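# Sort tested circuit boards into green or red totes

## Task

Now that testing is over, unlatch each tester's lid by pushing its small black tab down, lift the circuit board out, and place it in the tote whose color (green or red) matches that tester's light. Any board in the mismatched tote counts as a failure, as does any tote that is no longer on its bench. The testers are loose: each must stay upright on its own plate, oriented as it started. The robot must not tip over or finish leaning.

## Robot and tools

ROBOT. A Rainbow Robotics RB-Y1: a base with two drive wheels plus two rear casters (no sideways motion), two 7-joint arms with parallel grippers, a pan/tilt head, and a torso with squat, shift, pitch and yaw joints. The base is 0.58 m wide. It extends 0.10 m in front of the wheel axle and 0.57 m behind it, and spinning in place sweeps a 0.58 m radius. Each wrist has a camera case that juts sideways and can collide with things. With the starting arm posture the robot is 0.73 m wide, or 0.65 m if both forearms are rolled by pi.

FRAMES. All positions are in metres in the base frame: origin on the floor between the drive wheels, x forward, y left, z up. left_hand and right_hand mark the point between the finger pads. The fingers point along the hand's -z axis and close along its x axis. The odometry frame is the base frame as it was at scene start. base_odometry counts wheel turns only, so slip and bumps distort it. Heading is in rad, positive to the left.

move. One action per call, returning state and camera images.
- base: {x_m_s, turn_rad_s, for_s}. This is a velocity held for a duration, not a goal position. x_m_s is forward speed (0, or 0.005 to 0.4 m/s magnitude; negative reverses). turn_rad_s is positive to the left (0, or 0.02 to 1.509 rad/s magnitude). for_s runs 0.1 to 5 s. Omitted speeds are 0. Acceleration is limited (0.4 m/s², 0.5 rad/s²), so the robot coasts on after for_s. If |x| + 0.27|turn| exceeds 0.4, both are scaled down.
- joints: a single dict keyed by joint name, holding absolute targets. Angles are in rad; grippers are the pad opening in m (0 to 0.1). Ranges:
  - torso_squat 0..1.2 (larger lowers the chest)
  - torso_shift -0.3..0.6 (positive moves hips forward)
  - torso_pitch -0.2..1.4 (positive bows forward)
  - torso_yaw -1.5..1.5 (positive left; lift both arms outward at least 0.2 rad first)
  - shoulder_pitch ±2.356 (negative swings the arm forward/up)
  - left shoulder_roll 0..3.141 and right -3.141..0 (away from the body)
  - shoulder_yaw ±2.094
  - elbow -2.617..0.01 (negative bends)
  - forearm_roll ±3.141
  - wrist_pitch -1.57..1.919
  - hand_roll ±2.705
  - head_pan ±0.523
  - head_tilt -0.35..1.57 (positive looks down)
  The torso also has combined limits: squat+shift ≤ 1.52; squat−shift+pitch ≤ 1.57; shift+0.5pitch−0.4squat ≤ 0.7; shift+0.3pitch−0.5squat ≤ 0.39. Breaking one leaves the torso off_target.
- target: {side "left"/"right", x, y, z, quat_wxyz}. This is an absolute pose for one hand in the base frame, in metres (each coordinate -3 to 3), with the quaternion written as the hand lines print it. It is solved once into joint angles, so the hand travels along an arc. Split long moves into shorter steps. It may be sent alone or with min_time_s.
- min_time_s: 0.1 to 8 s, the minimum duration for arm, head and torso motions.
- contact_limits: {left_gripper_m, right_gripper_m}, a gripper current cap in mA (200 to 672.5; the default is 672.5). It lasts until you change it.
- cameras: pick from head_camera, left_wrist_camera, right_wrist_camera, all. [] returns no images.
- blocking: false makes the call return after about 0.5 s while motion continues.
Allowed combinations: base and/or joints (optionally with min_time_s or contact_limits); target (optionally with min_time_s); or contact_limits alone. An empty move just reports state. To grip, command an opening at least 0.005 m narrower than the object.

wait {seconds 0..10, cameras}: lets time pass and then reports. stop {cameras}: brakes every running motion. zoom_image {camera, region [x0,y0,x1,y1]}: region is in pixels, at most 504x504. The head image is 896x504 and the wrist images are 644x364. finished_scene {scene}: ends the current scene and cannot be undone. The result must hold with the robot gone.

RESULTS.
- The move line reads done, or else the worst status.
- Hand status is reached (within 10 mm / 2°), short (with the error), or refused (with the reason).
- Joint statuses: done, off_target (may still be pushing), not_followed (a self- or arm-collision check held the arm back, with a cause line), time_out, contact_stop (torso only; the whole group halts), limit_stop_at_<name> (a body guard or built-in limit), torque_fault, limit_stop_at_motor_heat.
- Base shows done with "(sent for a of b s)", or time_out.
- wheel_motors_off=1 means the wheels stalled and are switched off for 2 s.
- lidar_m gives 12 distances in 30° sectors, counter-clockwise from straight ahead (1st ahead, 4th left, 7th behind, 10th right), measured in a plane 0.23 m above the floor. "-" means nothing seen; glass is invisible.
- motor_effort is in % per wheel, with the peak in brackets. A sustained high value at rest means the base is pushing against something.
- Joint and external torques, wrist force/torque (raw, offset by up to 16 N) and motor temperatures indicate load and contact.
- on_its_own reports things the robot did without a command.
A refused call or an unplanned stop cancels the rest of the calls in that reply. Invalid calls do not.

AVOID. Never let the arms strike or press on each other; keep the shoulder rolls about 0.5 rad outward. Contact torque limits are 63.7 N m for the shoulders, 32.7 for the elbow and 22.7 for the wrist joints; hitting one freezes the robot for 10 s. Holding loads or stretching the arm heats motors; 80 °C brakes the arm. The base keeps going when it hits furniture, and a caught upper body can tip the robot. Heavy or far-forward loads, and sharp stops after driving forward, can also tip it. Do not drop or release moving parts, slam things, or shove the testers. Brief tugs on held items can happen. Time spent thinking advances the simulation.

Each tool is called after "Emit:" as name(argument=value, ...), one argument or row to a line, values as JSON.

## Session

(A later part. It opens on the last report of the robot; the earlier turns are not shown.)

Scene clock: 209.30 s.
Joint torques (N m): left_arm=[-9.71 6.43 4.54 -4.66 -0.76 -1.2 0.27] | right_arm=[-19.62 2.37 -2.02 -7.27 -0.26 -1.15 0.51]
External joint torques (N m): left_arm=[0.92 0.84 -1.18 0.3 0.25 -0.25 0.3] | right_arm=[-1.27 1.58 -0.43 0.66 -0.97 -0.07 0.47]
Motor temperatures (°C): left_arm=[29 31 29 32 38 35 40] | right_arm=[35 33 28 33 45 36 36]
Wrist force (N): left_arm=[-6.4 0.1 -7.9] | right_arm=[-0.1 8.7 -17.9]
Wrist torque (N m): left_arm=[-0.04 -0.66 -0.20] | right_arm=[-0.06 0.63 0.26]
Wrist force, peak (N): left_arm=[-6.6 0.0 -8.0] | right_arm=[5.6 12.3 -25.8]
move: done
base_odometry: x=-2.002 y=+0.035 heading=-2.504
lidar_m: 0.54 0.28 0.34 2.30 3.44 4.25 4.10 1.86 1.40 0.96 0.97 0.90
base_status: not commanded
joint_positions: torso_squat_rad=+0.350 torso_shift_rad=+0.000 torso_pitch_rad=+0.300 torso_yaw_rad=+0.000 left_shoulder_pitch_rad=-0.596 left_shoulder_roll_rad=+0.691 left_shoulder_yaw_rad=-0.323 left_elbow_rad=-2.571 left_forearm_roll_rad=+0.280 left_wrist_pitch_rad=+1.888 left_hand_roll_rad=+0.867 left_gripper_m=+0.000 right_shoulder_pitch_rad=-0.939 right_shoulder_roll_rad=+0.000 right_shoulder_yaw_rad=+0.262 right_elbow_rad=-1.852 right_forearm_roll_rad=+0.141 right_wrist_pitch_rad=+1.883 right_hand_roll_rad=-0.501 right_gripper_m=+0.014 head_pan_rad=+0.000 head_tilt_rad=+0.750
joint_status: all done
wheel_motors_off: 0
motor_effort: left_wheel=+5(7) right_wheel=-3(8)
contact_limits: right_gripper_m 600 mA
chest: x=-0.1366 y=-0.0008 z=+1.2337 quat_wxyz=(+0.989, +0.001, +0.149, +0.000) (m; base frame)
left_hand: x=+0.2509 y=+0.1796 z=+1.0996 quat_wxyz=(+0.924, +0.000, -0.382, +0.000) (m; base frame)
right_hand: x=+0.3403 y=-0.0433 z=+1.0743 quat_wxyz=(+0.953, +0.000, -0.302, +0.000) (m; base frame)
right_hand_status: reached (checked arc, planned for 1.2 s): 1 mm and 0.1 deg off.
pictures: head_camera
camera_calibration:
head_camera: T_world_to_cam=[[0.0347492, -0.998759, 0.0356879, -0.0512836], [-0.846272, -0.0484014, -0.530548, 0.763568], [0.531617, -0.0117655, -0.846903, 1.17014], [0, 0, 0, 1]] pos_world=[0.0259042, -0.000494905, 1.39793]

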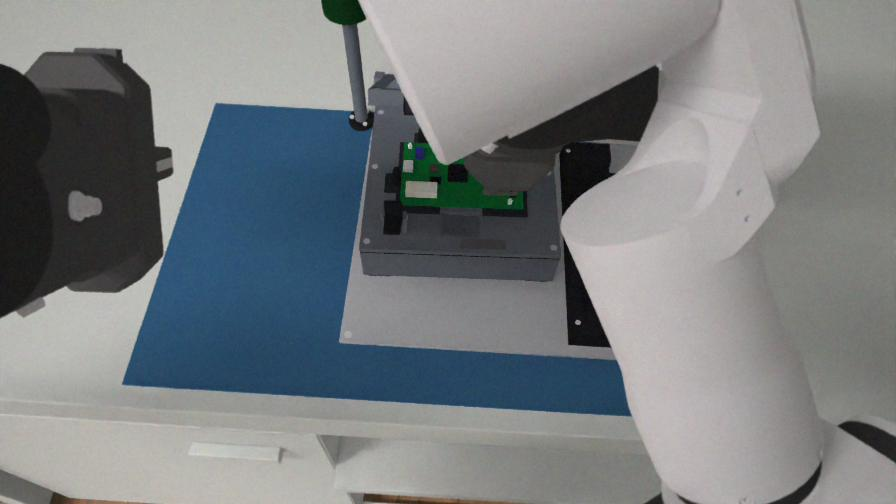

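Emit:
move(
  target={"side":"right","x":0.373,"y":-0.043,"z":1.103,"quat_wxyz":[0.966,0,-0.259,0]},
  min_time_s=1.2,
  cameras=[],
)

Emit:
move(
  target={"side":"right","x":0.412,"y":-0.043,"z":1.121,"quat_wxyz":[0.966,0,-0.259,0]},
  min_time_s=1.2,
  cameras=[],
)

Emit:
move(
  target={"side":"right","x":0.434,"y":-0.043,"z":1.132,"quat_wxyz":[0.954,0,-0.3,0]},
  min_time_s=1,
  cameras=[],
)

Emit:
move(
  target={"side":"right","x":0.456,"y":-0.043,"z":1.134,"quat_wxyz":[0.94,0,-0.342,0]},
  min_time_s=1,
  cameras=[],
)

Emit:
move(
  target={"side":"right","x":0.478,"y":-0.043,"z":1.134,"quat_wxyz":[0.924,0,-0.383,0]},
  min_time_s=1,
  cameras=[],
)

Emit:
move(
  target={"side":"right","x":0.500,"y":-0.043,"z":1.133,"quat_wxyz":[0.9,0,-0.436,0]},
  min_time_s=1,
  cameras=["head_camera"],
)

Emit:
move(
  target={"side":"right","x":0.522,"y":-0.043,"z":1.126,"quat_wxyz":[0.887,0,-0.462,0]},
  min_time_s=1,
  cameras=[],
)

Emit:
move(
  target={"side":"right","x":0.514,"y":-0.043,"z":1.13,"quat_wxyz":[0.885,0,-0.466,0]},
  min_time_s=1,
  cameras=["head_camera"],
)

Scene clock: 225.43 s.
Joint torques (N m): left_arm=[-9.44 6.19 4.61 -4.74 -0.78 -1.17 0.25] | right_arm=[-19.12 -2.61 -2.52 -4.27 -0.19 -3.88 0.71]
External joint torques (N m): left_arm=[1.2 0.59 -1.12 0.2 0.23 -0.22 0.29] | right_arm=[2 -1.07 -1.17 3.65 -0.79 -2.88 0.68]
Motor temperatures (°C): left_arm=[29 31 29 32 38 35 40] | right_arm=[35 33 28 33 45 36 36]
Wrist force (N): left_arm=[-6.3 0.0 -7.9] | right_arm=[-10.0 5.1 5.3]
Wrist torque (N m): left_arm=[-0.03 -0.66 -0.19] | right_arm=[-0.30 1.20 0.16]
Wrist force, peak (N): left_arm=[-6.5 0.2 -8.1] | right_arm=[0.0 9.4 -18.9]
move: done
base_odometry: x=-2.002 y=+0.035 heading=-2.504
lidar_m: 0.53 0.28 0.34 2.30 3.45 4.24 4.10 1.86 1.40 0.96 0.98 0.91
base_status: not commanded
joint_positions: torso_squat_rad=+0.350 torso_shift_rad=+0.000 torso_pitch_rad=+0.299 torso_yaw_rad=+0.000 left_shoulder_pitch_rad=-0.596 left_shoulder_roll_rad=+0.691 left_shoulder_yaw_rad=-0.323 left_elbow_rad=-2.571 left_forearm_roll_rad=+0.280 left_wrist_pitch_rad=+1.888 left_hand_roll_rad=+0.867 left_gripper_m=+0.000 right_shoulder_pitch_rad=-1.146 right_shoulder_roll_rad=+0.000 right_shoulder_yaw_rad=+0.122 right_elbow_rad=-1.642 right_forearm_roll_rad=+0.071 right_wrist_pitch_rad=+1.920 right_hand_roll_rad=-0.451 right_gripper_m=+0.014 head_pan_rad=+0.000 head_tilt_rad=+0.750
joint_status: all done
wheel_motors_off: 0
motor_effort: left_wheel=+6(7) right_wheel=-3(5)
contact_limits: right_gripper_m 600 mA
chest: x=-0.1371 y=-0.0008 z=+1.2337 quat_wxyz=(+0.989, +0.000, +0.149, +0.000) (m; base frame)
left_hand: x=+0.2505 y=+0.1797 z=+1.0999 quat_wxyz=(+0.924, +0.000, -0.383, +0.000) (m; base frame)
right_hand: x=+0.3728 y=-0.0427 z=+1.1034 quat_wxyz=(+0.964, +0.003, -0.267, +0.001) (m; base frame)
right_hand_status: reached (checked arc, planned for 1.2 s): 1 mm and 1.0 deg off.
pictures: none
No camera images: "cameras" was empty.

Scene clock: 226.97 s.
Joint torques (N m): left_arm=[-9.52 6.03 4.59 -4.56 -0.75 -1.11 0.35] | right_arm=[-12.61 -3.51 -2.04 -0.33 -0.61 -2.08 0.73]
External joint torques (N m): left_arm=[1.12 0.43 -1.14 0.38 0.26 -0.17 0.39] | right_arm=[10.74 0.15 -0.73 7.99 -1.22 -1.09 0.7]
Motor temperatures (°C): left_arm=[29 31 29 32 38 35 40] | right_arm=[35 33 28 33 45 36 36]
Wrist force (N): left_arm=[-6.1 0.1 -7.7] | right_arm=[-2.3 7.0 18.1]
Wrist torque (N m): left_arm=[-0.04 -0.63 -0.19] | right_arm=[-0.12 0.86 0.15]
Wrist force, peak (N): left_arm=[-6.6 -0.2 -8.0] | right_arm=[0.5 5.0 44.5]
move: done
base_odometry: x=-2.002 y=+0.035 heading=-2.504
lidar_m: 0.55 0.28 0.33 2.30 3.44 4.25 4.10 1.86 1.40 0.97 0.97 0.91
base_status: not commanded
joint_positions: torso_squat_rad=+0.350 torso_shift_rad=-0.001 torso_pitch_rad=+0.298 torso_yaw_rad=+0.000 left_shoulder_pitch_rad=-0.596 left_shoulder_roll_rad=+0.691 left_shoulder_yaw_rad=-0.323 left_elbow_rad=-2.571 left_forearm_roll_rad=+0.280 left_wrist_pitch_rad=+1.888 left_hand_roll_rad=+0.867 left_gripper_m=+0.000 right_shoulder_pitch_rad=-1.308 right_shoulder_roll_rad=-0.028 right_shoulder_yaw_rad=+0.047 right_elbow_rad=-1.410 right_forearm_roll_rad=+0.038 right_wrist_pitch_rad=+1.847 right_hand_roll_rad=-0.431 right_gripper_m=+0.014 head_pan_rad=+0.000 head_tilt_rad=+0.750
joint_status: all done
wheel_motors_off: 0
motor_effort: left_wheel=+7(8) right_wheel=-2(4)
contact_limits: right_gripper_m 600 mA
chest: x=-0.1375 y=-0.0008 z=+1.2338 quat_wxyz=(+0.989, +0.000, +0.149, +0.000) (m; base frame)
left_hand: x=+0.2502 y=+0.1797 z=+1.1002 quat_wxyz=(+0.924, +0.000, -0.383, +0.000) (m; base frame)
right_hand: x=+0.4112 y=-0.0426 z=+1.1234 quat_wxyz=(+0.965, +0.001, -0.262, +0.000) (m; base frame)
right_hand_status: reached (checked arc, planned for 1.2 s): 3 mm and 0.4 deg off.
pictures: none
No camera images: "cameras" was empty.

Scene clock: 228.30 s.
Joint torques (N m): left_arm=[-9.59 6.14 4.58 -4.56 -0.76 -1.2 0.29] | right_arm=[-20.84 -4.75 -0.22 -5.1 0.59 -2.37 0.13]
External joint torques (N m): left_arm=[1.04 0.55 -1.15 0.39 0.25 -0.25 0.33] | right_arm=[2.99 -0.69 1.23 3.44 -0.09 -1.26 0.1]
Motor temperatures (°C): left_arm=[29 31 29 32 38 35 40] | right_arm=[35 33 28 33 45 36 36]
Wrist force (N): left_arm=[-6.5 -0.2 -8.0] | right_arm=[-4.1 10.8 -2.7]
Wrist torque (N m): left_arm=[-0.01 -0.67 -0.18] | right_arm=[-0.12 1.08 0.08]
Wrist force, peak (N): left_arm=[-6.5 -0.2 -8.1] | right_arm=[-1.8 7.0 19.4]
move: done
base_odometry: x=-2.002 y=+0.035 heading=-2.504
lidar_m: 0.55 0.27 0.33 2.31 3.45 4.25 4.09 1.85 1.40 0.96 0.98 0.91
base_status: not commanded
joint_positions: torso_squat_rad=+0.350 torso_shift_rad=+0.000 torso_pitch_rad=+0.299 torso_yaw_rad=+0.000 left_shoulder_pitch_rad=-0.596 left_shoulder_roll_rad=+0.691 left_shoulder_yaw_rad=-0.323 left_elbow_rad=-2.571 left_forearm_roll_rad=+0.280 left_wrist_pitch_rad=+1.888 left_hand_roll_rad=+0.867 left_gripper_m=+0.000 right_shoulder_pitch_rad=-1.329 right_shoulder_roll_rad=-0.043 right_shoulder_yaw_rad=+0.052 right_elbow_rad=-1.363 right_forearm_roll_rad=+0.053 right_wrist_pitch_rad=+1.748 right_hand_roll_rad=-0.433 right_gripper_m=+0.014 head_pan_rad=+0.000 head_tilt_rad=+0.750
joint_status: all done
wheel_motors_off: 0
motor_effort: left_wheel=+7(8) right_wheel=-3(4)
contact_limits: right_gripper_m 600 mA
chest: x=-0.1370 y=-0.0008 z=+1.2337 quat_wxyz=(+0.989, +0.000, +0.149, +0.000) (m; base frame)
left_hand: x=+0.2505 y=+0.1797 z=+1.0999 quat_wxyz=(+0.924, +0.000, -0.383, +0.000) (m; base frame)
right_hand: x=+0.4342 y=-0.0428 z=+1.1320 quat_wxyz=(+0.954, +0.000, -0.300, +0.000) (m; base frame)
right_hand_status: reached (checked arc, planned for 1.0 s): 0 mm and 0.0 deg off.
pictures: none
No camera images: "cameras" was empty.

Scene clock: 229.63 s.
Joint torques (N m): left_arm=[-9.57 6.11 4.84 -4.64 -0.73 -1.13 0.23] | right_arm=[-18.18 -3.84 0.19 -5.04 0.35 -1.81 0.12]
External joint torques (N m): left_arm=[1.06 0.51 -0.89 0.3 0.28 -0.19 0.27] | right_arm=[5.96 0.33 1.79 3.79 -0.42 -0.56 0.09]
Motor temperatures (°C): left_arm=[29 31 29 32 38 34 40] | right_arm=[35 33 28 33 45 36 36]
Wrist force (N): left_arm=[-6.4 -0.1 -7.6] | right_arm=[-1.7 10.1 -0.7]
Wrist torque (N m): left_arm=[-0.02 -0.68 -0.19] | right_arm=[-0.16 0.96 0.03]
Wrist force, peak (N): left_arm=[-6.5 0.1 -8.2] | right_arm=[-1.2 13.4 4.7]
move: done
base_odometry: x=-2.002 y=+0.035 heading=-2.504
lidar_m: 0.54 0.28 0.33 2.30 3.45 4.24 4.10 1.86 1.41 0.96 0.98 0.91
base_status: not commanded
joint_positions: torso_squat_rad=+0.350 torso_shift_rad=+0.000 torso_pitch_rad=+0.299 torso_yaw_rad=+0.000 left_shoulder_pitch_rad=-0.596 left_shoulder_roll_rad=+0.691 left_shoulder_yaw_rad=-0.323 left_elbow_rad=-2.571 left_forearm_roll_rad=+0.280 left_wrist_pitch_rad=+1.888 left_hand_roll_rad=+0.867 left_gripper_m=+0.000 right_shoulder_pitch_rad=-1.323 right_shoulder_roll_rad=-0.055 right_shoulder_yaw_rad=+0.069 right_elbow_rad=-1.330 right_forearm_roll_rad=+0.075 right_wrist_pitch_rad=+1.628 right_hand_roll_rad=-0.444 right_gripper_m=+0.014 head_pan_rad=+0.000 head_tilt_rad=+0.750
joint_status: all done
wheel_motors_off: 0
motor_effort: left_wheel=+7(9) right_wheel=-3(4)
contact_limits: right_gripper_m 600 mA
chest: x=-0.1370 y=-0.0008 z=+1.2337 quat_wxyz=(+0.989, +0.001, +0.149, +0.000) (m; base frame)
left_hand: x=+0.2506 y=+0.1796 z=+1.0998 quat_wxyz=(+0.924, +0.000, -0.383, +0.000) (m; base frame)
right_hand: x=+0.4561 y=-0.0428 z=+1.1349 quat_wxyz=(+0.939, +0.000, -0.343, +0.000) (m; base frame)
right_hand_status: reached (checked arc, planned for 1.0 s): 1 mm and 0.1 deg off.
pictures: none
No camera images: "cameras" was empty.

Scene clock: 230.97 s.
Joint torques (N m): left_arm=[-9.75 6.1 4.71 -4.67 -0.79 -1.16 0.28] | right_arm=[-17.01 -2.77 0.29 -4.21 -0.04 -1.19 0.14]
External joint torques (N m): left_arm=[0.89 0.5 -1.02 0.28 0.22 -0.22 0.32] | right_arm=[7.46 1.53 2.03 4.92 -0.89 0.16 0.1]
Motor temperatures (°C): left_arm=[29 31 29 32 38 34 40] | right_arm=[35 33 28 33 45 36 36]
Wrist force (N): left_arm=[-6.2 0.0 -7.9] | right_arm=[1.7 9.2 0.8]
Wrist torque (N m): left_arm=[-0.04 -0.65 -0.19] | right_arm=[-0.17 0.91 -0.05]
Wrist force, peak (N): left_arm=[-6.4 0.1 -8.1] | right_arm=[3.3 13.1 6.8]
move: done
base_odometry: x=-2.002 y=+0.035 heading=-2.504
lidar_m: 0.55 0.27 0.33 2.30 3.44 4.25 4.11 1.85 1.40 0.97 0.97 0.91
base_status: not commanded
joint_positions: torso_squat_rad=+0.350 torso_shift_rad=+0.000 torso_pitch_rad=+0.299 torso_yaw_rad=+0.000 left_shoulder_pitch_rad=-0.596 left_shoulder_roll_rad=+0.691 left_shoulder_yaw_rad=-0.323 left_elbow_rad=-2.571 left_forearm_roll_rad=+0.280 left_wrist_pitch_rad=+1.888 left_hand_roll_rad=+0.867 left_gripper_m=+0.000 right_shoulder_pitch_rad=-1.317 right_shoulder_roll_rad=-0.066 right_shoulder_yaw_rad=+0.086 right_elbow_rad=-1.283 right_forearm_roll_rad=+0.100 right_wrist_pitch_rad=+1.495 right_hand_roll_rad=-0.461 right_gripper_m=+0.014 head_pan_rad=+0.000 head_tilt_rad=+0.750
joint_status: all done
wheel_motors_off: 0
motor_effort: left_wheel=+6(9) right_wheel=-2(4)
contact_limits: right_gripper_m 600 mA
chest: x=-0.1370 y=-0.0008 z=+1.2337 quat_wxyz=(+0.989, +0.001, +0.149, +0.000) (m; base frame)
left_hand: x=+0.2506 y=+0.1796 z=+1.0999 quat_wxyz=(+0.924, +0.000, -0.383, +0.000) (m; base frame)
right_hand: x=+0.4781 y=-0.0429 z=+1.1355 quat_wxyz=(+0.923, +0.000, -0.384, +0.000) (m; base frame)
right_hand_status: reached (checked arc, planned for 1.0 s): 2 mm and 0.2 deg off.
pictures: none
No camera images: "cameras" was empty.

Scene clock: 232.30 s.
Joint torques (N m): left_arm=[-9.44 6.11 4.6 -4.65 -0.68 -1.11 0.3] | right_arm=[-17.34 -3.98 -0.04 -4.59 0.41 -0.76 0.41]
External joint torques (N m): left_arm=[1.19 0.51 -1.13 0.3 0.33 -0.16 0.34] | right_arm=[7.28 0.22 1.91 4.87 -0.55 0.71 0.36]
Motor temperatures (°C): left_arm=[29 31 29 32 38 34 40] | right_arm=[35 33 28 33 45 36 36]
Wrist force (N): left_arm=[-6.3 0.2 -8.0] | right_arm=[3.8 11.3 -0.2]
Wrist torque (N m): left_arm=[-0.06 -0.66 -0.20] | right_arm=[-0.20 0.97 -0.22]
Wrist force, peak (N): left_arm=[-6.6 -0.1 -8.0] | right_arm=[10.1 14.0 9.2]
move: done
base_odometry: x=-2.002 y=+0.035 heading=-2.504
lidar_m: 0.54 0.27 0.34 2.30 3.43 4.25 4.10 1.86 1.40 0.96 0.98 0.92
base_status: not commanded
joint_positions: torso_squat_rad=+0.350 torso_shift_rad=+0.000 torso_pitch_rad=+0.299 torso_yaw_rad=+0.000 left_shoulder_pitch_rad=-0.596 left_shoulder_roll_rad=+0.691 left_shoulder_yaw_rad=-0.323 left_elbow_rad=-2.571 left_forearm_roll_rad=+0.280 left_wrist_pitch_rad=+1.888 left_hand_roll_rad=+0.867 left_gripper_m=+0.000 right_shoulder_pitch_rad=-1.290 right_shoulder_roll_rad=-0.075 right_shoulder_yaw_rad=+0.118 right_elbow_rad=-1.246 right_forearm_roll_rad=+0.145 right_wrist_pitch_rad=+1.331 right_hand_roll_rad=-0.498 right_gripper_m=+0.014 head_pan_rad=+0.000 head_tilt_rad=+0.750
joint_status: all done
wheel_motors_off: 0
motor_effort: left_wheel=+7(8) right_wheel=-3(4)
contact_limits: right_gripper_m 600 mA
chest: x=-0.1369 y=-0.0008 z=+1.2337 quat_wxyz=(+0.989, +0.001, +0.149, +0.000) (m; base frame)
left_hand: x=+0.2506 y=+0.1797 z=+1.0998 quat_wxyz=(+0.924, +0.000, -0.383, +0.000) (m; base frame)
right_hand: x=+0.5000 y=-0.0427 z=+1.1343 quat_wxyz=(+0.899, +0.001, -0.437, +0.000) (m; base frame)
right_hand_status: reached (checked arc, planned for 1.0 s): 1 mm and 0.2 deg off.
pictures: head_camera
camera_calibration:
head_camera: T_world_to_cam=[[0.0347362, -0.998758, 0.0357067, -0.0512933], [-0.846002, -0.0484065, -0.530978, 0.763901], [0.532047, -0.0117637, -0.846633, 1.17005], [0, 0, 0, 1]] pos_world=[0.0255218, -0.000487741, 1.39805]

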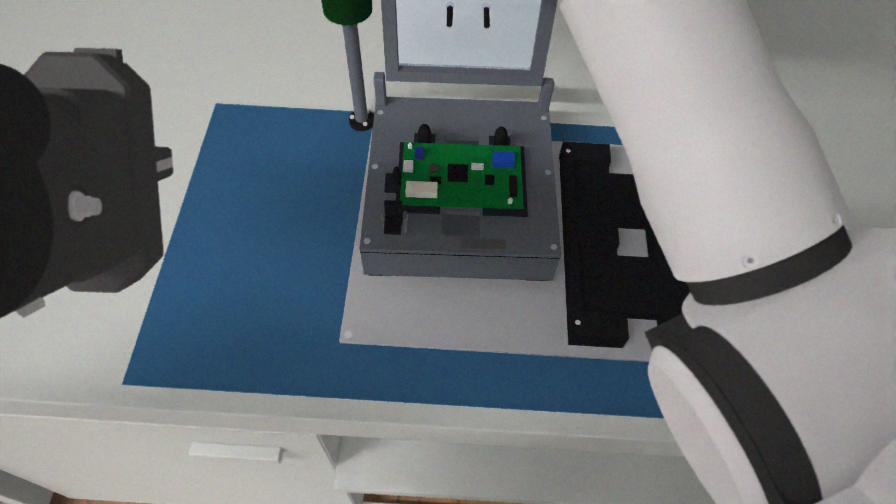

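Scene clock: 233.63 s.
Joint torques (N m): left_arm=[-9.58 6.09 4.5 -4.56 -0.71 -1.12 0.29] | right_arm=[-11.04 -2.54 0.68 0 -0.63 1.36 0.94]
External joint torques (N m): left_arm=[1.06 0.49 -1.23 0.38 0.3 -0.17 0.33] | right_arm=[14.22 2.09 2.67 9.78 -1.64 2.86 0.89]
Motor temperatures (°C): left_arm=[29 31 29 32 38 34 40] | right_arm=[35 33 28 33 45 36 36]
Wrist force (N): left_arm=[-6.0 -0.1 -7.8] | right_arm=[14.5 11.6 3.7]
Wrist torque (N m): left_arm=[-0.03 -0.62 -0.17] | right_arm=[-0.47 1.13 -0.74]
Wrist force, peak (N): left_arm=[-6.4 0.2 -8.1] | right_arm=[25.3 10.8 9.6]
move: done
base_odometry: x=-2.002 y=+0.035 heading=-2.504
lidar_m: 0.55 0.28 0.33 2.30 3.44 4.24 4.09 1.85 1.41 0.97 0.97 0.91
base_status: not commanded
joint_positions: torso_squat_rad=+0.350 torso_shift_rad=+0.000 torso_pitch_rad=+0.299 torso_yaw_rad=+0.000 left_shoulder_pitch_rad=-0.596 left_shoulder_roll_rad=+0.691 left_shoulder_yaw_rad=-0.323 left_elbow_rad=-2.571 left_forearm_roll_rad=+0.280 left_wrist_pitch_rad=+1.888 left_hand_roll_rad=+0.867 left_gripper_m=+0.000 right_shoulder_pitch_rad=-1.312 right_shoulder_roll_rad=-0.085 right_shoulder_yaw_rad=+0.128 right_elbow_rad=-1.132 right_forearm_roll_rad=+0.167 right_wrist_pitch_rad=+1.186 right_hand_roll_rad=-0.534 right_gripper_m=+0.014 head_pan_rad=+0.000 head_tilt_rad=+0.750
joint_status: all done
wheel_motors_off: 0
motor_effort: left_wheel=+7(8) right_wheel=-3(4)
contact_limits: right_gripper_m 600 mA
chest: x=-0.1373 y=-0.0008 z=+1.2338 quat_wxyz=(+0.989, +0.001, +0.149, +0.000) (m; base frame)
left_hand: x=+0.2504 y=+0.1797 z=+1.1001 quat_wxyz=(+0.924, +0.000, -0.383, +0.000) (m; base frame)
right_hand: x=+0.5218 y=-0.0425 z=+1.1298 quat_wxyz=(+0.885, +0.001, -0.465, +0.000) (m; base frame)
right_hand_status: reached (checked arc, planned for 1.0 s): 4 mm and 0.4 deg off.
pictures: none
No camera images: "cameras" was empty.

Scene clock: 234.97 s.
Joint torques (N m): left_arm=[-9.58 6.11 4.66 -4.66 -0.69 -1.13 0.32] | right_arm=[-13.84 -0.7 0.23 -3.99 0.35 1.69 1.45]
External joint torques (N m): left_arm=[1.05 0.51 -1.07 0.29 0.32 -0.18 0.36] | right_arm=[11.06 3.6 2.27 5.71 -0.66 3.19 1.4]
Motor temperatures (°C): left_arm=[29 31 29 32 38 34 40] | right_arm=[35 33 28 33 45 36 36]
Wrist force (N): left_arm=[-6.3 0.1 -7.9] | right_arm=[11.3 12.7 -7.4]
Wrist torque (N m): left_arm=[-0.04 -0.68 -0.17] | right_arm=[0.01 0.38 -0.60]
Wrist force, peak (N): left_arm=[-6.6 -0.1 -8.0] | right_arm=[21.8 14.2 0.0]
move: done
base_odometry: x=-2.002 y=+0.035 heading=-2.504
lidar_m: 0.55 0.27 0.33 2.30 3.44 4.24 4.10 1.85 1.40 0.97 0.99 0.91
base_status: not commanded
joint_positions: torso_squat_rad=+0.350 torso_shift_rad=+0.000 torso_pitch_rad=+0.299 torso_yaw_rad=+0.000 left_shoulder_pitch_rad=-0.596 left_shoulder_roll_rad=+0.691 left_shoulder_yaw_rad=-0.323 left_elbow_rad=-2.571 left_forearm_roll_rad=+0.280 left_wrist_pitch_rad=+1.888 left_hand_roll_rad=+0.867 left_gripper_m=+0.000 right_shoulder_pitch_rad=-1.287 right_shoulder_roll_rad=-0.082 right_shoulder_yaw_rad=+0.135 right_elbow_rad=-1.189 right_forearm_roll_rad=+0.176 right_wrist_pitch_rad=+1.215 right_hand_roll_rad=-0.533 right_gripper_m=+0.014 head_pan_rad=+0.000 head_tilt_rad=+0.750
joint_status: all done
wheel_motors_off: 0
motor_effort: left_wheel=+7(8) right_wheel=-2(4)
contact_limits: right_gripper_m 600 mA
chest: x=-0.1368 y=-0.0008 z=+1.2337 quat_wxyz=(+0.989, +0.000, +0.149, +0.000) (m; base frame)
left_hand: x=+0.2507 y=+0.1797 z=+1.0998 quat_wxyz=(+0.924, +0.000, -0.383, +0.000) (m; base frame)
right_hand: x=+0.5156 y=-0.0426 z=+1.1316 quat_wxyz=(+0.884, +0.001, -0.467, +0.000) (m; base frame)
right_hand_status: reached (checked arc, planned for 1.0 s): 2 mm and 0.2 deg off.
pictures: head_camera
camera_calibration:
head_camera: T_world_to_cam=[[0.0348246, -0.998754, 0.0357576, -0.0512974], [-0.846025, -0.0485078, -0.530932, 0.763897], [0.532005, -0.0117624, -0.84666, 1.17004], [0, 0, 0, 1]] pos_world=[0.025596, -0.000416048, 1.39804]

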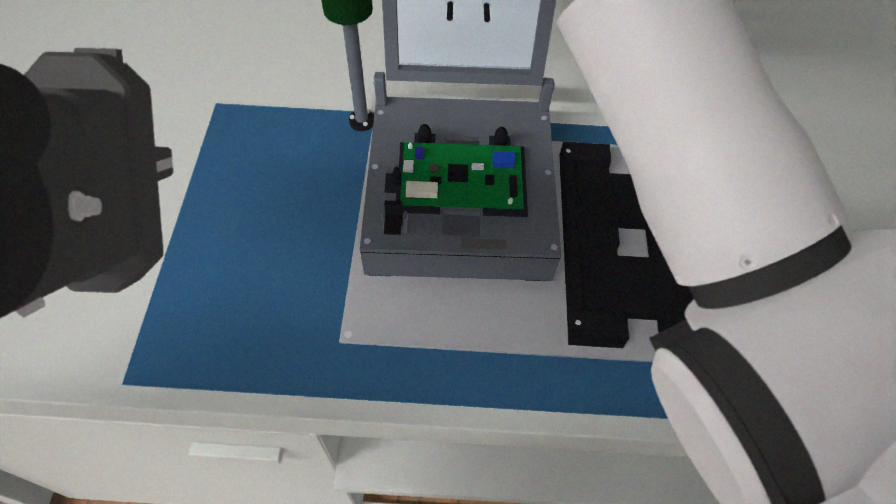

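Emit:
move(
  joints={"right_gripper_m":0.045},
  cameras=[],
)

Emit:
move(
  target={"side":"right","x":0.45,"y":-0.043,"z":1.178,"quat_wxyz":[0.885,0,-0.466,0]},
  min_time_s=1.5,
  cameras=["head_camera"],
)

Emit:
move(
  target={"side":"right","x":0.33,"y":-0.043,"z":1.16,"quat_wxyz":[0.966,0,-0.259,0]},
  min_time_s=1.5,
  cameras=[],
)

Emit:
move(
  base={"x_m_s":0.1,"for_s":0.6},
  joints={"right_gripper_m":0.088},
  cameras=["head_camera"],
)

Emit:
move(
  target={"side":"right","x":0.33,"y":-0.035,"z":1.05,"quat_wxyz":[0.9962,0,-0.087,0]},
  min_time_s=1.5,
  cameras=["right_wrist_camera"],
)

Scene clock: 246.60 s.
Joint torques (N m): left_arm=[-9.68 6.32 4.7 -4.73 -0.64 -1.16 0.26] | right_arm=[-8.29 -0.13 -0.88 0.72 -1.35 3.64 0.69]
External joint torques (N m): left_arm=[0.96 0.72 -1.02 0.22 0.37 -0.21 0.3] | right_arm=[16.62 4.18 1.17 10.41 -2.37 5.15 0.64]
Motor temperatures (°C): left_arm=[29 31 29 32 38 34 40] | right_arm=[35 33 28 33 45 36 36]
Wrist force (N): left_arm=[-6.3 0.1 -7.5] | right_arm=[20.1 14.0 -1.6]
Wrist torque (N m): left_arm=[-0.04 -0.67 -0.18] | right_arm=[-0.12 0.51 0.16]
Wrist force, peak (N): left_arm=[-6.4 0.1 -8.2] | right_arm=[27.5 8.4 -1.7]
move: done
base_odometry: x=-2.002 y=+0.035 heading=-2.504
lidar_m: 0.54 0.28 0.34 2.30 3.45 4.25 4.10 1.85 1.40 0.97 0.98 0.92
base_status: not commanded
joint_positions: torso_squat_rad=+0.350 torso_shift_rad=+0.000 torso_pitch_rad=+0.299 torso_yaw_rad=+0.000 left_shoulder_pitch_rad=-0.596 left_shoulder_roll_rad=+0.691 left_shoulder_yaw_rad=-0.323 left_elbow_rad=-2.571 left_forearm_roll_rad=+0.280 left_wrist_pitch_rad=+1.888 left_hand_roll_rad=+0.867 left_gripper_m=+0.000 right_shoulder_pitch_rad=-1.288 right_shoulder_roll_rad=-0.082 right_shoulder_yaw_rad=+0.135 right_elbow_rad=-1.190 right_forearm_roll_rad=+0.176 right_wrist_pitch_rad=+1.214 right_hand_roll_rad=-0.533 right_gripper_m=+0.045 head_pan_rad=+0.000 head_tilt_rad=+0.750
joint_status: all done
wheel_motors_off: 0
motor_effort: left_wheel=+5(7) right_wheel=-5(5)
contact_limits: right_gripper_m 600 mA
chest: x=-0.1370 y=-0.0007 z=+1.2337 quat_wxyz=(+0.989, +0.000, +0.149, +0.000) (m; base frame)
left_hand: x=+0.2505 y=+0.1798 z=+1.0999 quat_wxyz=(+0.924, +0.000, -0.383, +0.000) (m; base frame)
right_hand: x=+0.5156 y=-0.0421 z=+1.1333 quat_wxyz=(+0.883, +0.001, -0.469, +0.000) (m; base frame)
pictures: none
No camera images: "cameras" was empty.

Scene clock: 248.43 s.
Joint torques (N m): left_arm=[-9.55 6 4.73 -4.57 -0.74 -1.16 0.32] | right_arm=[-19.69 -0.38 -1.46 -7.7 0.99 -1.75 0.4]
External joint torques (N m): left_arm=[1.08 0.41 -1 0.38 0.26 -0.21 0.36] | right_arm=[2.57 2.17 0.68 0.63 0.05 -0.21 0.35]
Motor temperatures (°C): left_arm=[29 31 29 32 38 34 40] | right_arm=[35 33 28 33 45 36 36]
Wrist force (N): left_arm=[-6.1 0.0 -7.8] | right_arm=[-2.9 10.8 -10.4]
Wrist torque (N m): left_arm=[-0.04 -0.63 -0.20] | right_arm=[-0.07 0.56 0.49]
Wrist force, peak (N): left_arm=[-6.3 0.2 -8.4] | right_arm=[29.1 24.9 5.0]
move: done
base_odometry: x=-2.002 y=+0.035 heading=-2.504
lidar_m: 0.53 0.28 0.34 2.30 3.44 4.25 4.10 1.85 1.40 0.97 0.98 0.92
base_status: not commanded
joint_positions: torso_squat_rad=+0.350 torso_shift_rad=+0.000 torso_pitch_rad=+0.300 torso_yaw_rad=+0.000 left_shoulder_pitch_rad=-0.596 left_shoulder_roll_rad=+0.691 left_shoulder_yaw_rad=-0.323 left_elbow_rad=-2.571 left_forearm_roll_rad=+0.280 left_wrist_pitch_rad=+1.888 left_hand_roll_rad=+0.867 left_gripper_m=+0.000 right_shoulder_pitch_rad=-1.190 right_shoulder_roll_rad=-0.057 right_shoulder_yaw_rad=+0.161 right_elbow_rad=-1.607 right_forearm_roll_rad=+0.203 right_wrist_pitch_rad=+1.544 right_hand_roll_rad=-0.475 right_gripper_m=+0.045 head_pan_rad=+0.000 head_tilt_rad=+0.750
joint_status: all done
wheel_motors_off: 0
motor_effort: left_wheel=+7(7) right_wheel=-5(7)
contact_limits: right_gripper_m 600 mA
chest: x=-0.1366 y=-0.0007 z=+1.2337 quat_wxyz=(+0.989, +0.000, +0.149, +0.000) (m; base frame)
left_hand: x=+0.2508 y=+0.1798 z=+1.0995 quat_wxyz=(+0.924, +0.000, -0.382, +0.000) (m; base frame)
right_hand: x=+0.4510 y=-0.0430 z=+1.1775 quat_wxyz=(+0.885, +0.000, -0.465, +0.000) (m; base frame)
right_hand_status: reached (checked arc, planned for 1.5 s): 1 mm and 0.1 deg off.
pictures: head_camera
camera_calibration:
head_camera: T_world_to_cam=[[0.0348854, -0.99875, 0.0357935, -0.0513006], [-0.846284, -0.0485726, -0.530513, 0.763527], [0.531589, -0.0117842, -0.846921, 1.17015], [0, 0, 0, 1]] pos_world=[0.025909, -0.000360586, 1.39793]

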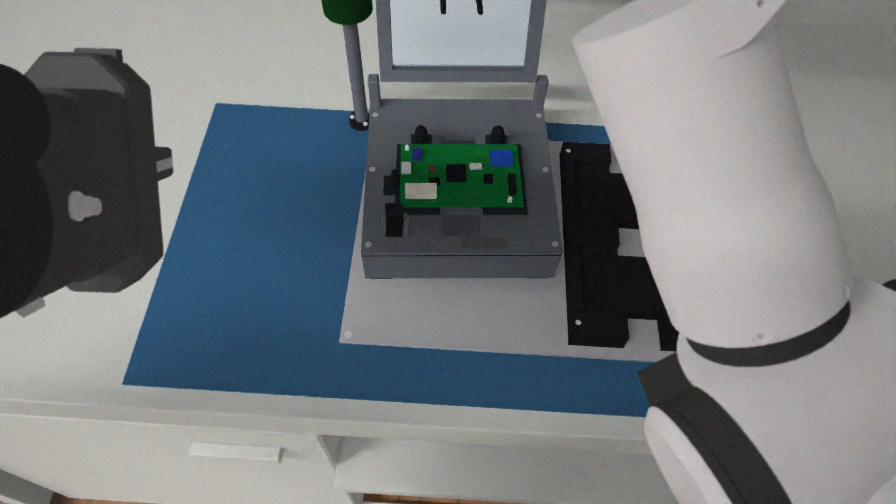

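Scene clock: 250.27 s.
Joint torques (N m): left_arm=[-9.58 6.16 4.63 -4.66 -0.77 -1.05 0.31] | right_arm=[-14.99 2.28 -0.68 -5.97 -0.02 -1.58 0.38]
External joint torques (N m): left_arm=[1.04 0.56 -1.09 0.29 0.23 -0.1 0.34] | right_arm=[2.23 1.9 0.66 0.43 -0.54 -0.08 0.34]
Motor temperatures (°C): left_arm=[29 31 29 32 38 34 40] | right_arm=[35 33 28 33 45 36 36]
Wrist force (N): left_arm=[-6.2 0.2 -7.6] | right_arm=[-2.3 10.2 -11.2]
Wrist torque (N m): left_arm=[-0.07 -0.64 -0.20] | right_arm=[-0.04 0.59 0.49]
Wrist force, peak (N): left_arm=[-6.5 0.0 -8.1] | right_arm=[-3.1 11.0 -11.1]
move: short
base_odometry: x=-2.002 y=+0.035 heading=-2.504
lidar_m: 0.53 0.27 0.34 2.30 3.43 4.25 4.10 1.86 1.41 0.97 0.98 0.92
base_status: not commanded
joint_positions: torso_squat_rad=+0.350 torso_shift_rad=+0.000 torso_pitch_rad=+0.300 torso_yaw_rad=+0.000 left_shoulder_pitch_rad=-0.596 left_shoulder_roll_rad=+0.691 left_shoulder_yaw_rad=-0.323 left_elbow_rad=-2.571 left_forearm_roll_rad=+0.280 left_wrist_pitch_rad=+1.888 left_hand_roll_rad=+0.867 left_gripper_m=+0.000 right_shoulder_pitch_rad=-0.955 right_shoulder_roll_rad=+0.000 right_shoulder_yaw_rad=+0.212 right_elbow_rad=-2.128 right_forearm_roll_rad=+0.121 right_wrist_pitch_rad=+1.919 right_hand_roll_rad=-0.432 right_gripper_m=+0.045 head_pan_rad=+0.000 head_tilt_rad=+0.750
joint_status: all done
wheel_motors_off: 0
motor_effort: left_wheel=+7(8) right_wheel=-6(7)
contact_limits: right_gripper_m 600 mA
chest: x=-0.1366 y=-0.0007 z=+1.2337 quat_wxyz=(+0.989, +0.000, +0.149, +0.000) (m; base frame)
left_hand: x=+0.2508 y=+0.1798 z=+1.0995 quat_wxyz=(+0.924, +0.000, -0.382, +0.000) (m; base frame)
right_hand: x=+0.3305 y=-0.0431 z=+1.1598 quat_wxyz=(+0.915, +0.064, -0.399, +0.017) (m; base frame)
right_hand_status: short (checked arc, as near as the solve gets, planned for 1.5 s): 1 mm and 18.7 deg off. The place is met; only the turn is off.
pictures: none
No camera images: "cameras" was empty.

Scene clock: 251.43 s.
Joint torques (N m): left_arm=[-9.82 5.93 4.88 -4.59 -0.69 -1.19 0.26] | right_arm=[-14.84 2.34 -0.61 -5.42 0.04 -1.53 0.34]
External joint torques (N m): left_arm=[0.81 0.33 -0.84 0.36 0.32 -0.24 0.3] | right_arm=[2.38 1.96 0.73 0.98 -0.48 -0.04 0.3]
Motor temperatures (°C): left_arm=[29 31 29 32 38 34 40] | right_arm=[35 33 28 33 45 36 36]
Wrist force (N): left_arm=[-6.4 0.1 -7.9] | right_arm=[-2.4 10.2 -11.1]
Wrist torque (N m): left_arm=[-0.06 -0.66 -0.19] | right_arm=[-0.03 0.59 0.51]
Wrist force, peak (N): left_arm=[-6.4 0.0 -8.1] | right_arm=[-2.1 10.6 -11.5]
move: done
base_odometry: x=-2.050 y=+0.000 heading=-2.503
lidar_m: 0.55 0.23 0.25 0.74 3.44 4.30 4.16 1.85 1.40 0.96 1.02 0.85
base_status: done (sent for 0.6 of 0.6 s)
joint_positions: torso_squat_rad=+0.350 torso_shift_rad=+0.000 torso_pitch_rad=+0.300 torso_yaw_rad=+0.000 left_shoulder_pitch_rad=-0.596 left_shoulder_roll_rad=+0.691 left_shoulder_yaw_rad=-0.323 left_elbow_rad=-2.571 left_forearm_roll_rad=+0.280 left_wrist_pitch_rad=+1.888 left_hand_roll_rad=+0.867 left_gripper_m=+0.000 right_shoulder_pitch_rad=-0.955 right_shoulder_roll_rad=+0.000 right_shoulder_yaw_rad=+0.212 right_elbow_rad=-2.128 right_forearm_roll_rad=+0.121 right_wrist_pitch_rad=+1.919 right_hand_roll_rad=-0.432 right_gripper_m=+0.088 head_pan_rad=+0.000 head_tilt_rad=+0.750
joint_status: all done
wheel_motors_off: 0
motor_effort: left_wheel=+1(26) right_wheel=-5(17)
contact_limits: right_gripper_m 600 mA
chest: x=-0.1366 y=-0.0007 z=+1.2337 quat_wxyz=(+0.989, +0.000, +0.149, +0.000) (m; base frame)
left_hand: x=+0.2509 y=+0.1798 z=+1.0995 quat_wxyz=(+0.924, +0.000, -0.382, +0.000) (m; base frame)
right_hand: x=+0.3306 y=-0.0431 z=+1.1597 quat_wxyz=(+0.915, +0.064, -0.399, +0.017) (m; base frame)
pictures: head_camera
camera_calibration:
head_camera: T_world_to_cam=[[0.0348759, -0.998751, 0.0357874, -0.0513026], [-0.846311, -0.0485607, -0.530471, 0.763508], [0.531546, -0.0117866, -0.846947, 1.17016], [0, 0, 0, 1]] pos_world=[0.0259621, -0.000369823, 1.39792]

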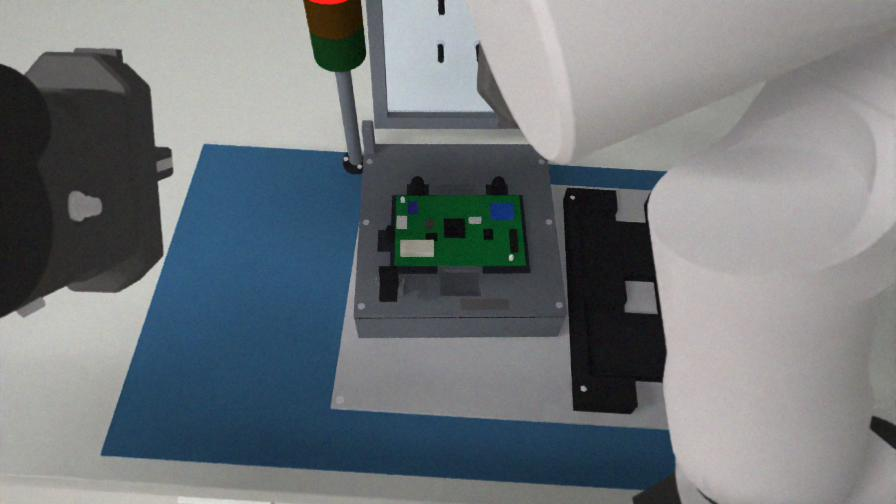

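Scene clock: 253.27 s.
Joint torques (N m): left_arm=[-9.66 6.27 4.76 -4.48 -0.82 -1.08 0.3] | right_arm=[-21.82 -5 -5.52 -4.95 0.23 -0.28 -0.04]
External joint torques (N m): left_arm=[0.97 0.68 -0.96 0.47 0.19 -0.13 0.34] | right_arm=[1.2 -0.12 1.35 1.29 -0.26 -0.04 -0.05]
Motor temperatures (°C): left_arm=[29 31 29 32 38 34 40] | right_arm=[35 33 28 33 45 36 36]
Wrist force (N): left_arm=[-6.3 0.1 -7.7] | right_arm=[1.4 11.0 -12.9]
Wrist torque (N m): left_arm=[-0.04 -0.67 -0.18] | right_arm=[-0.08 0.82 0.51]
Wrist force, peak (N): left_arm=[-6.5 0.1 -8.1] | right_arm=[1.2 11.3 -13.4]
move: done
base_odometry: x=-2.050 y=+0.000 heading=-2.503
lidar_m: 0.55 0.23 0.25 0.75 3.44 4.31 4.16 1.86 1.40 0.96 1.01 0.85
base_status: not commanded
joint_positions: torso_squat_rad=+0.350 torso_shift_rad=+0.000 torso_pitch_rad=+0.300 torso_yaw_rad=+0.000 left_shoulder_pitch_rad=-0.596 left_shoulder_roll_rad=+0.691 left_shoulder_yaw_rad=-0.323 left_elbow_rad=-2.571 left_forearm_roll_rad=+0.280 left_wrist_pitch_rad=+1.888 left_hand_roll_rad=+0.867 left_gripper_m=+0.000 right_shoulder_pitch_rad=-1.315 right_shoulder_roll_rad=-0.338 right_shoulder_yaw_rad=+0.529 right_elbow_rad=-1.415 right_forearm_roll_rad=-0.701 right_wrist_pitch_rad=+1.919 right_hand_roll_rad=-0.905 right_gripper_m=+0.088 head_pan_rad=+0.000 head_tilt_rad=+0.750
joint_status: all done
wheel_motors_off: 0
motor_effort: left_wheel=+4(4) right_wheel=-6(7)
contact_limits: right_gripper_m 600 mA
chest: x=-0.1366 y=-0.0007 z=+1.2337 quat_wxyz=(+0.989, +0.000, +0.149, +0.000) (m; base frame)
left_hand: x=+0.2508 y=+0.1798 z=+1.0995 quat_wxyz=(+0.924, +0.000, -0.382, +0.000) (m; base frame)
right_hand: x=+0.3300 y=-0.0349 z=+1.0502 quat_wxyz=(+0.996, +0.000, -0.087, +0.000) (m; base frame)
right_hand_status: reached (checked arc, planned for 1.5 s): 0 mm and 0.0 deg off.
pictures: right_wrist_camera
camera_calibration:
right_wrist_camera: T_world_to_cam=[[-0.981465, 0.0203466, -0.190559, 0.527179], [-0.0668008, 0.895663, 0.439687, -0.375211], [0.179623, 0.444267, -0.877703, 0.949701], [0, 0, 0, 1]] pos_world=[0.321755, -0.0965843, 1.09899]

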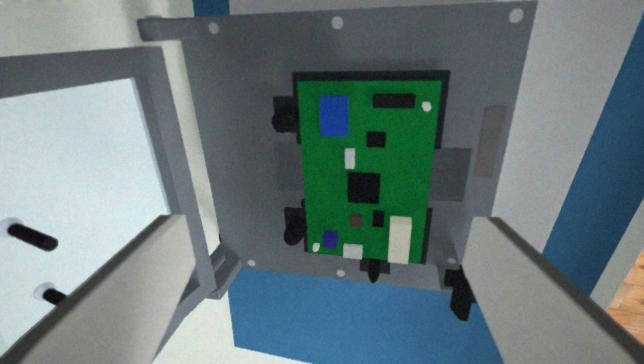

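Emit:
move(
  target={"side":"right","x":0.327,"y":-0.019,"z":0.985,"quat_wxyz":[0.9998,0,-0.02,0]},
  min_time_s=1.2,
  cameras=["right_wrist_camera"],
)

Scene clock: 260.73 s.
Joint torques (N m): left_arm=[-9.78 5.94 4.75 -4.53 -0.73 -1.1 0.23] | right_arm=[-22.87 -2.49 -4.58 -5.33 -0.06 -0.37 0.31]
External joint torques (N m): left_arm=[0.84 0.35 -0.98 0.42 0.27 -0.16 0.27] | right_arm=[0.77 1.84 1.15 1.6 -0.37 -0.29 0.31]
Motor temperatures (°C): left_arm=[29 31 29 32 38 34 40] | right_arm=[35 33 28 33 45 36 36]
Wrist force (N): left_arm=[-6.2 0.0 -7.9] | right_arm=[2.2 10.7 -13.1]
Wrist torque (N m): left_arm=[-0.04 -0.66 -0.19] | right_arm=[-0.04 0.83 0.51]
Wrist force, peak (N): left_arm=[-6.7 0.1 -8.0] | right_arm=[2.1 11.3 -13.2]
move: done
base_odometry: x=-2.050 y=+0.000 heading=-2.503
lidar_m: 0.55 0.23 0.25 0.74 3.44 4.31 4.16 1.86 1.41 0.96 1.01 0.85
base_status: not commanded
joint_positions: torso_squat_rad=+0.350 torso_shift_rad=+0.000 torso_pitch_rad=+0.300 torso_yaw_rad=+0.000 left_shoulder_pitch_rad=-0.596 left_shoulder_roll_rad=+0.691 left_shoulder_yaw_rad=-0.323 left_elbow_rad=-2.571 left_forearm_roll_rad=+0.280 left_wrist_pitch_rad=+1.888 left_hand_roll_rad=+0.867 left_gripper_m=+0.000 right_shoulder_pitch_rad=-1.321 right_shoulder_roll_rad=-0.238 right_shoulder_yaw_rad=+0.561 right_elbow_rad=-1.112 right_forearm_roll_rad=-0.704 right_wrist_pitch_rad=+1.783 right_hand_roll_rad=-0.814 right_gripper_m=+0.088 head_pan_rad=+0.000 head_tilt_rad=+0.750
joint_status: all done
wheel_motors_off: 0
motor_effort: left_wheel=+1(4) right_wheel=-5(7)
contact_limits: right_gripper_m 600 mA
chest: x=-0.1366 y=-0.0007 z=+1.2337 quat_wxyz=(+0.989, +0.000, +0.149, +0.000) (m; base frame)
left_hand: x=+0.2508 y=+0.1798 z=+1.0995 quat_wxyz=(+0.924, +0.000, -0.382, +0.000) (m; base frame)
right_hand: x=+0.3271 y=-0.0191 z=+0.9851 quat_wxyz=(+1.000, +0.000, -0.020, +0.000) (m; base frame)
right_hand_status: reached (checked arc, planned for 1.2 s): 0 mm and 0.1 deg off.
pictures: right_wrist_camera
camera_calibration:
right_wrist_camera: T_world_to_cam=[[-0.998122, 0.0206579, -0.0576767, 0.386111], [-0.0071449, 0.895761, 0.444478, -0.385182], [0.0608465, 0.444055, -0.893931, 0.940936], [0, 0, 0, 1]] pos_world=[0.325381, -0.0807725, 1.03461]

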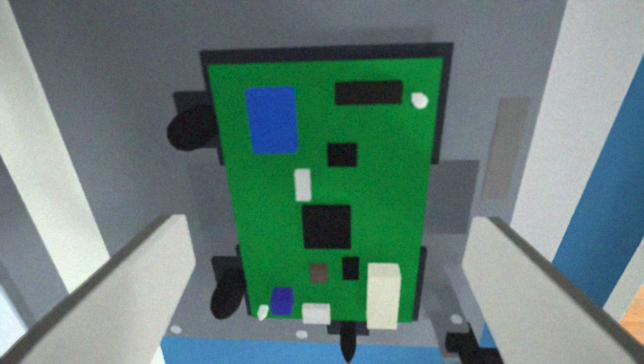

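Emit:
move(
  target={"side":"right","x":0.329,"y":-0.021,"z":0.966,"quat_wxyz":[0.9998,0,-0.02,0]},
  min_time_s=0.8,
  cameras=["right_wrist_camera"],
)

Emit:
move(
  target={"side":"right","x":0.329,"y":-0.021,"z":0.96,"quat_wxyz":[0.9998,0,-0.02,0]},
  min_time_s=0.6,
  cameras=[],
)

Emit:
move(
  target={"side":"right","x":0.329,"y":-0.021,"z":0.955,"quat_wxyz":[0.9998,0,-0.02,0]},
  min_time_s=0.6,
  cameras=["right_wrist_camera"],
)

Scene clock: 272.93 s.
Joint torques (N m): left_arm=[-9.85 6.14 4.87 -4.52 -0.78 -1.09 0.32] | right_arm=[-20.22 -1.54 -4.29 -5.39 0.47 -0.42 0.36]
External joint torques (N m): left_arm=[0.78 0.55 -0.85 0.43 0.22 -0.14 0.36] | right_arm=[3.38 2.66 1.26 1.62 0.16 -0.34 0.36]
Motor temperatures (°C): left_arm=[29 31 29 32 38 34 40] | right_arm=[35 33 28 32 45 36 36]
Wrist force (N): left_arm=[-6.4 0.1 -7.7] | right_arm=[2.3 10.9 -12.9]
Wrist torque (N m): left_arm=[-0.05 -0.67 -0.19] | right_arm=[-0.08 0.86 0.52]
Wrist force, peak (N): left_arm=[-6.5 0.2 -8.0] | right_arm=[1.9 11.2 -13.3]
move: done
base_odometry: x=-2.050 y=+0.000 heading=-2.503
lidar_m: 0.54 0.22 0.24 0.74 3.44 4.30 4.16 1.86 1.40 0.96 1.02 0.86
base_status: not commanded
joint_positions: torso_squat_rad=+0.350 torso_shift_rad=+0.000 torso_pitch_rad=+0.300 torso_yaw_rad=+0.000 left_shoulder_pitch_rad=-0.596 left_shoulder_roll_rad=+0.691 left_shoulder_yaw_rad=-0.323 left_elbow_rad=-2.571 left_forearm_roll_rad=+0.280 left_wrist_pitch_rad=+1.888 left_hand_roll_rad=+0.867 left_gripper_m=+0.000 right_shoulder_pitch_rad=-1.304 right_shoulder_roll_rad=-0.228 right_shoulder_yaw_rad=+0.574 right_elbow_rad=-1.066 right_forearm_roll_rad=-0.689 right_wrist_pitch_rad=+1.728 right_hand_roll_rad=-0.791 right_gripper_m=+0.088 head_pan_rad=+0.000 head_tilt_rad=+0.750
joint_status: all done
wheel_motors_off: 0
motor_effort: left_wheel=+1(4) right_wheel=-6(8)
contact_limits: right_gripper_m 600 mA
chest: x=-0.1366 y=-0.0007 z=+1.2337 quat_wxyz=(+0.989, +0.000, +0.149, +0.000) (m; base frame)
left_hand: x=+0.2508 y=+0.1798 z=+1.0995 quat_wxyz=(+0.924, +0.000, -0.382, +0.000) (m; base frame)
right_hand: x=+0.3293 y=-0.0211 z=+0.9664 quat_wxyz=(+1.000, +0.000, -0.021, +0.000) (m; base frame)
right_hand_status: reached (checked arc, planned for 0.8 s): 1 mm and 0.1 deg off.
pictures: right_wrist_camera
camera_calibration:
right_wrist_camera: T_world_to_cam=[[-0.998108, 0.02055, -0.0579541, 0.387584], [-0.00735946, 0.895803, 0.444391, -0.374956], [0.0610477, 0.443976, -0.893956, 0.92491], [0, 0, 0, 1]] pos_world=[0.327627, -0.082716, 1.01592]

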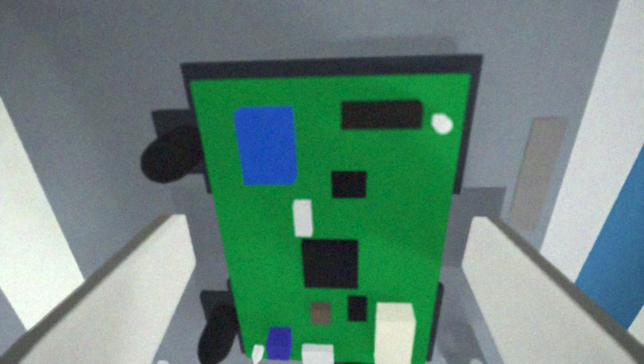

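Scene clock: 273.87 s.
Joint torques (N m): left_arm=[-9.64 6.31 4.81 -4.56 -0.77 -1.09 0.3] | right_arm=[-20.09 -1.47 -4.1 -5.15 0.44 -0.4 0.39]
External joint torques (N m): left_arm=[0.98 0.72 -0.91 0.39 0.24 -0.14 0.34] | right_arm=[3.46 2.65 1.39 1.88 0.13 -0.32 0.38]
Motor temperatures (°C): left_arm=[29 31 29 32 38 34 40] | right_arm=[35 33 28 32 45 36 36]
Wrist force (N): left_arm=[-6.1 0.0 -8.1] | right_arm=[1.9 10.7 -13.1]
Wrist torque (N m): left_arm=[-0.04 -0.65 -0.18] | right_arm=[-0.04 0.83 0.51]
Wrist force, peak (N): left_arm=[-6.5 0.0 -8.0] | right_arm=[2.1 11.1 -13.2]
move: done
base_odometry: x=-2.050 y=+0.000 heading=-2.503
lidar_m: 0.55 0.23 0.25 0.75 3.45 4.31 4.16 1.86 1.41 0.95 1.02 0.85
base_status: not commanded
joint_positions: torso_squat_rad=+0.350 torso_shift_rad=+0.000 torso_pitch_rad=+0.300 torso_yaw_rad=+0.000 left_shoulder_pitch_rad=-0.596 left_shoulder_roll_rad=+0.691 left_shoulder_yaw_rad=-0.323 left_elbow_rad=-2.571 left_forearm_roll_rad=+0.280 left_wrist_pitch_rad=+1.888 left_hand_roll_rad=+0.867 left_gripper_m=+0.000 right_shoulder_pitch_rad=-1.298 right_shoulder_roll_rad=-0.224 right_shoulder_yaw_rad=+0.579 right_elbow_rad=-1.054 right_forearm_roll_rad=-0.685 right_wrist_pitch_rad=+1.713 right_hand_roll_rad=-0.787 right_gripper_m=+0.088 head_pan_rad=+0.000 head_tilt_rad=+0.750
joint_status: all done
wheel_motors_off: 0
motor_effort: left_wheel=+2(4) right_wheel=-5(7)
contact_limits: right_gripper_m 600 mA
chest: x=-0.1366 y=-0.0007 z=+1.2337 quat_wxyz=(+0.989, +0.000, +0.149, +0.000) (m; base frame)
left_hand: x=+0.2508 y=+0.1798 z=+1.0995 quat_wxyz=(+0.924, +0.000, -0.382, +0.000) (m; base frame)
right_hand: x=+0.3292 y=-0.0211 z=+0.9606 quat_wxyz=(+1.000, +0.000, -0.021, +0.000) (m; base frame)
right_hand_status: reached (checked arc, planned for 0.6 s): 1 mm and 0.1 deg off.
pictures: none
No camera images: "cameras" was empty.

Scene clock: 274.80 s.
Joint torques (N m): left_arm=[-9.65 6.13 4.84 -4.46 -0.75 -1.06 0.26] | right_arm=[-19.83 -1.68 -3.85 -5.22 0.46 -0.47 0.39]
External joint torques (N m): left_arm=[0.97 0.54 -0.88 0.49 0.26 -0.11 0.3] | right_arm=[3.7 2.38 1.58 1.83 0.16 -0.39 0.39]
Motor temperatures (°C): left_arm=[29 31 29 32 38 34 40] | right_arm=[35 33 28 32 45 36 36]
Wrist force (N): left_arm=[-6.1 0.0 -7.7] | right_arm=[2.0 11.1 -13.0]
Wrist torque (N m): left_arm=[-0.02 -0.63 -0.19] | right_arm=[-0.10 0.84 0.52]
Wrist force, peak (N): left_arm=[-6.3 0.0 -8.2] | right_arm=[2.0 11.2 -13.3]
move: done
base_odometry: x=-2.050 y=+0.000 heading=-2.503
lidar_m: 0.55 0.23 0.26 0.75 3.44 4.32 4.16 1.85 1.41 0.96 1.02 0.85
base_status: not commanded
joint_positions: torso_squat_rad=+0.350 torso_shift_rad=+0.000 torso_pitch_rad=+0.300 torso_yaw_rad=+0.000 left_shoulder_pitch_rad=-0.596 left_shoulder_roll_rad=+0.691 left_shoulder_yaw_rad=-0.323 left_elbow_rad=-2.571 left_forearm_roll_rad=+0.280 left_wrist_pitch_rad=+1.888 left_hand_roll_rad=+0.867 left_gripper_m=+0.000 right_shoulder_pitch_rad=-1.293 right_shoulder_roll_rad=-0.221 right_shoulder_yaw_rad=+0.583 right_elbow_rad=-1.041 right_forearm_roll_rad=-0.681 right_wrist_pitch_rad=+1.698 right_hand_roll_rad=-0.783 right_gripper_m=+0.088 head_pan_rad=+0.000 head_tilt_rad=+0.750
joint_status: all done
wheel_motors_off: 0
motor_effort: left_wheel=+3(4) right_wheel=-5(8)
contact_limits: right_gripper_m 600 mA
chest: x=-0.1366 y=-0.0007 z=+1.2337 quat_wxyz=(+0.989, +0.000, +0.149, +0.000) (m; base frame)
left_hand: x=+0.2508 y=+0.1798 z=+1.0995 quat_wxyz=(+0.924, +0.000, -0.382, +0.000) (m; base frame)
right_hand: x=+0.3293 y=-0.0211 z=+0.9555 quat_wxyz=(+1.000, +0.000, -0.021, +0.000) (m; base frame)
right_hand_status: reached (checked arc, planned for 0.6 s): 1 mm and 0.1 deg off.
pictures: right_wrist_camera
camera_calibration:
right_wrist_camera: T_world_to_cam=[[-0.998108, 0.0205114, -0.0579623, 0.38691], [-0.00739482, 0.895824, 0.444348, -0.370024], [0.0610382, 0.443936, -0.893977, 0.915207], [0, 0, 0, 1]] pos_world=[0.327579, -0.0827533, 1.00502]

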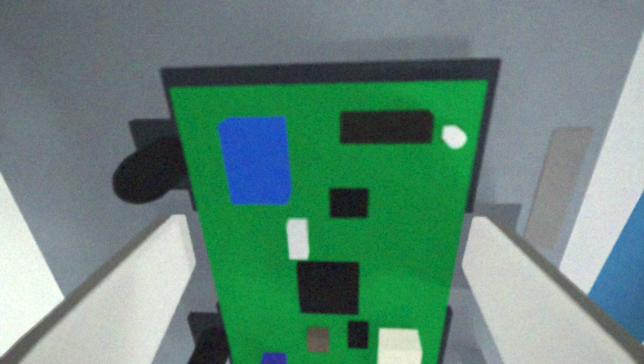

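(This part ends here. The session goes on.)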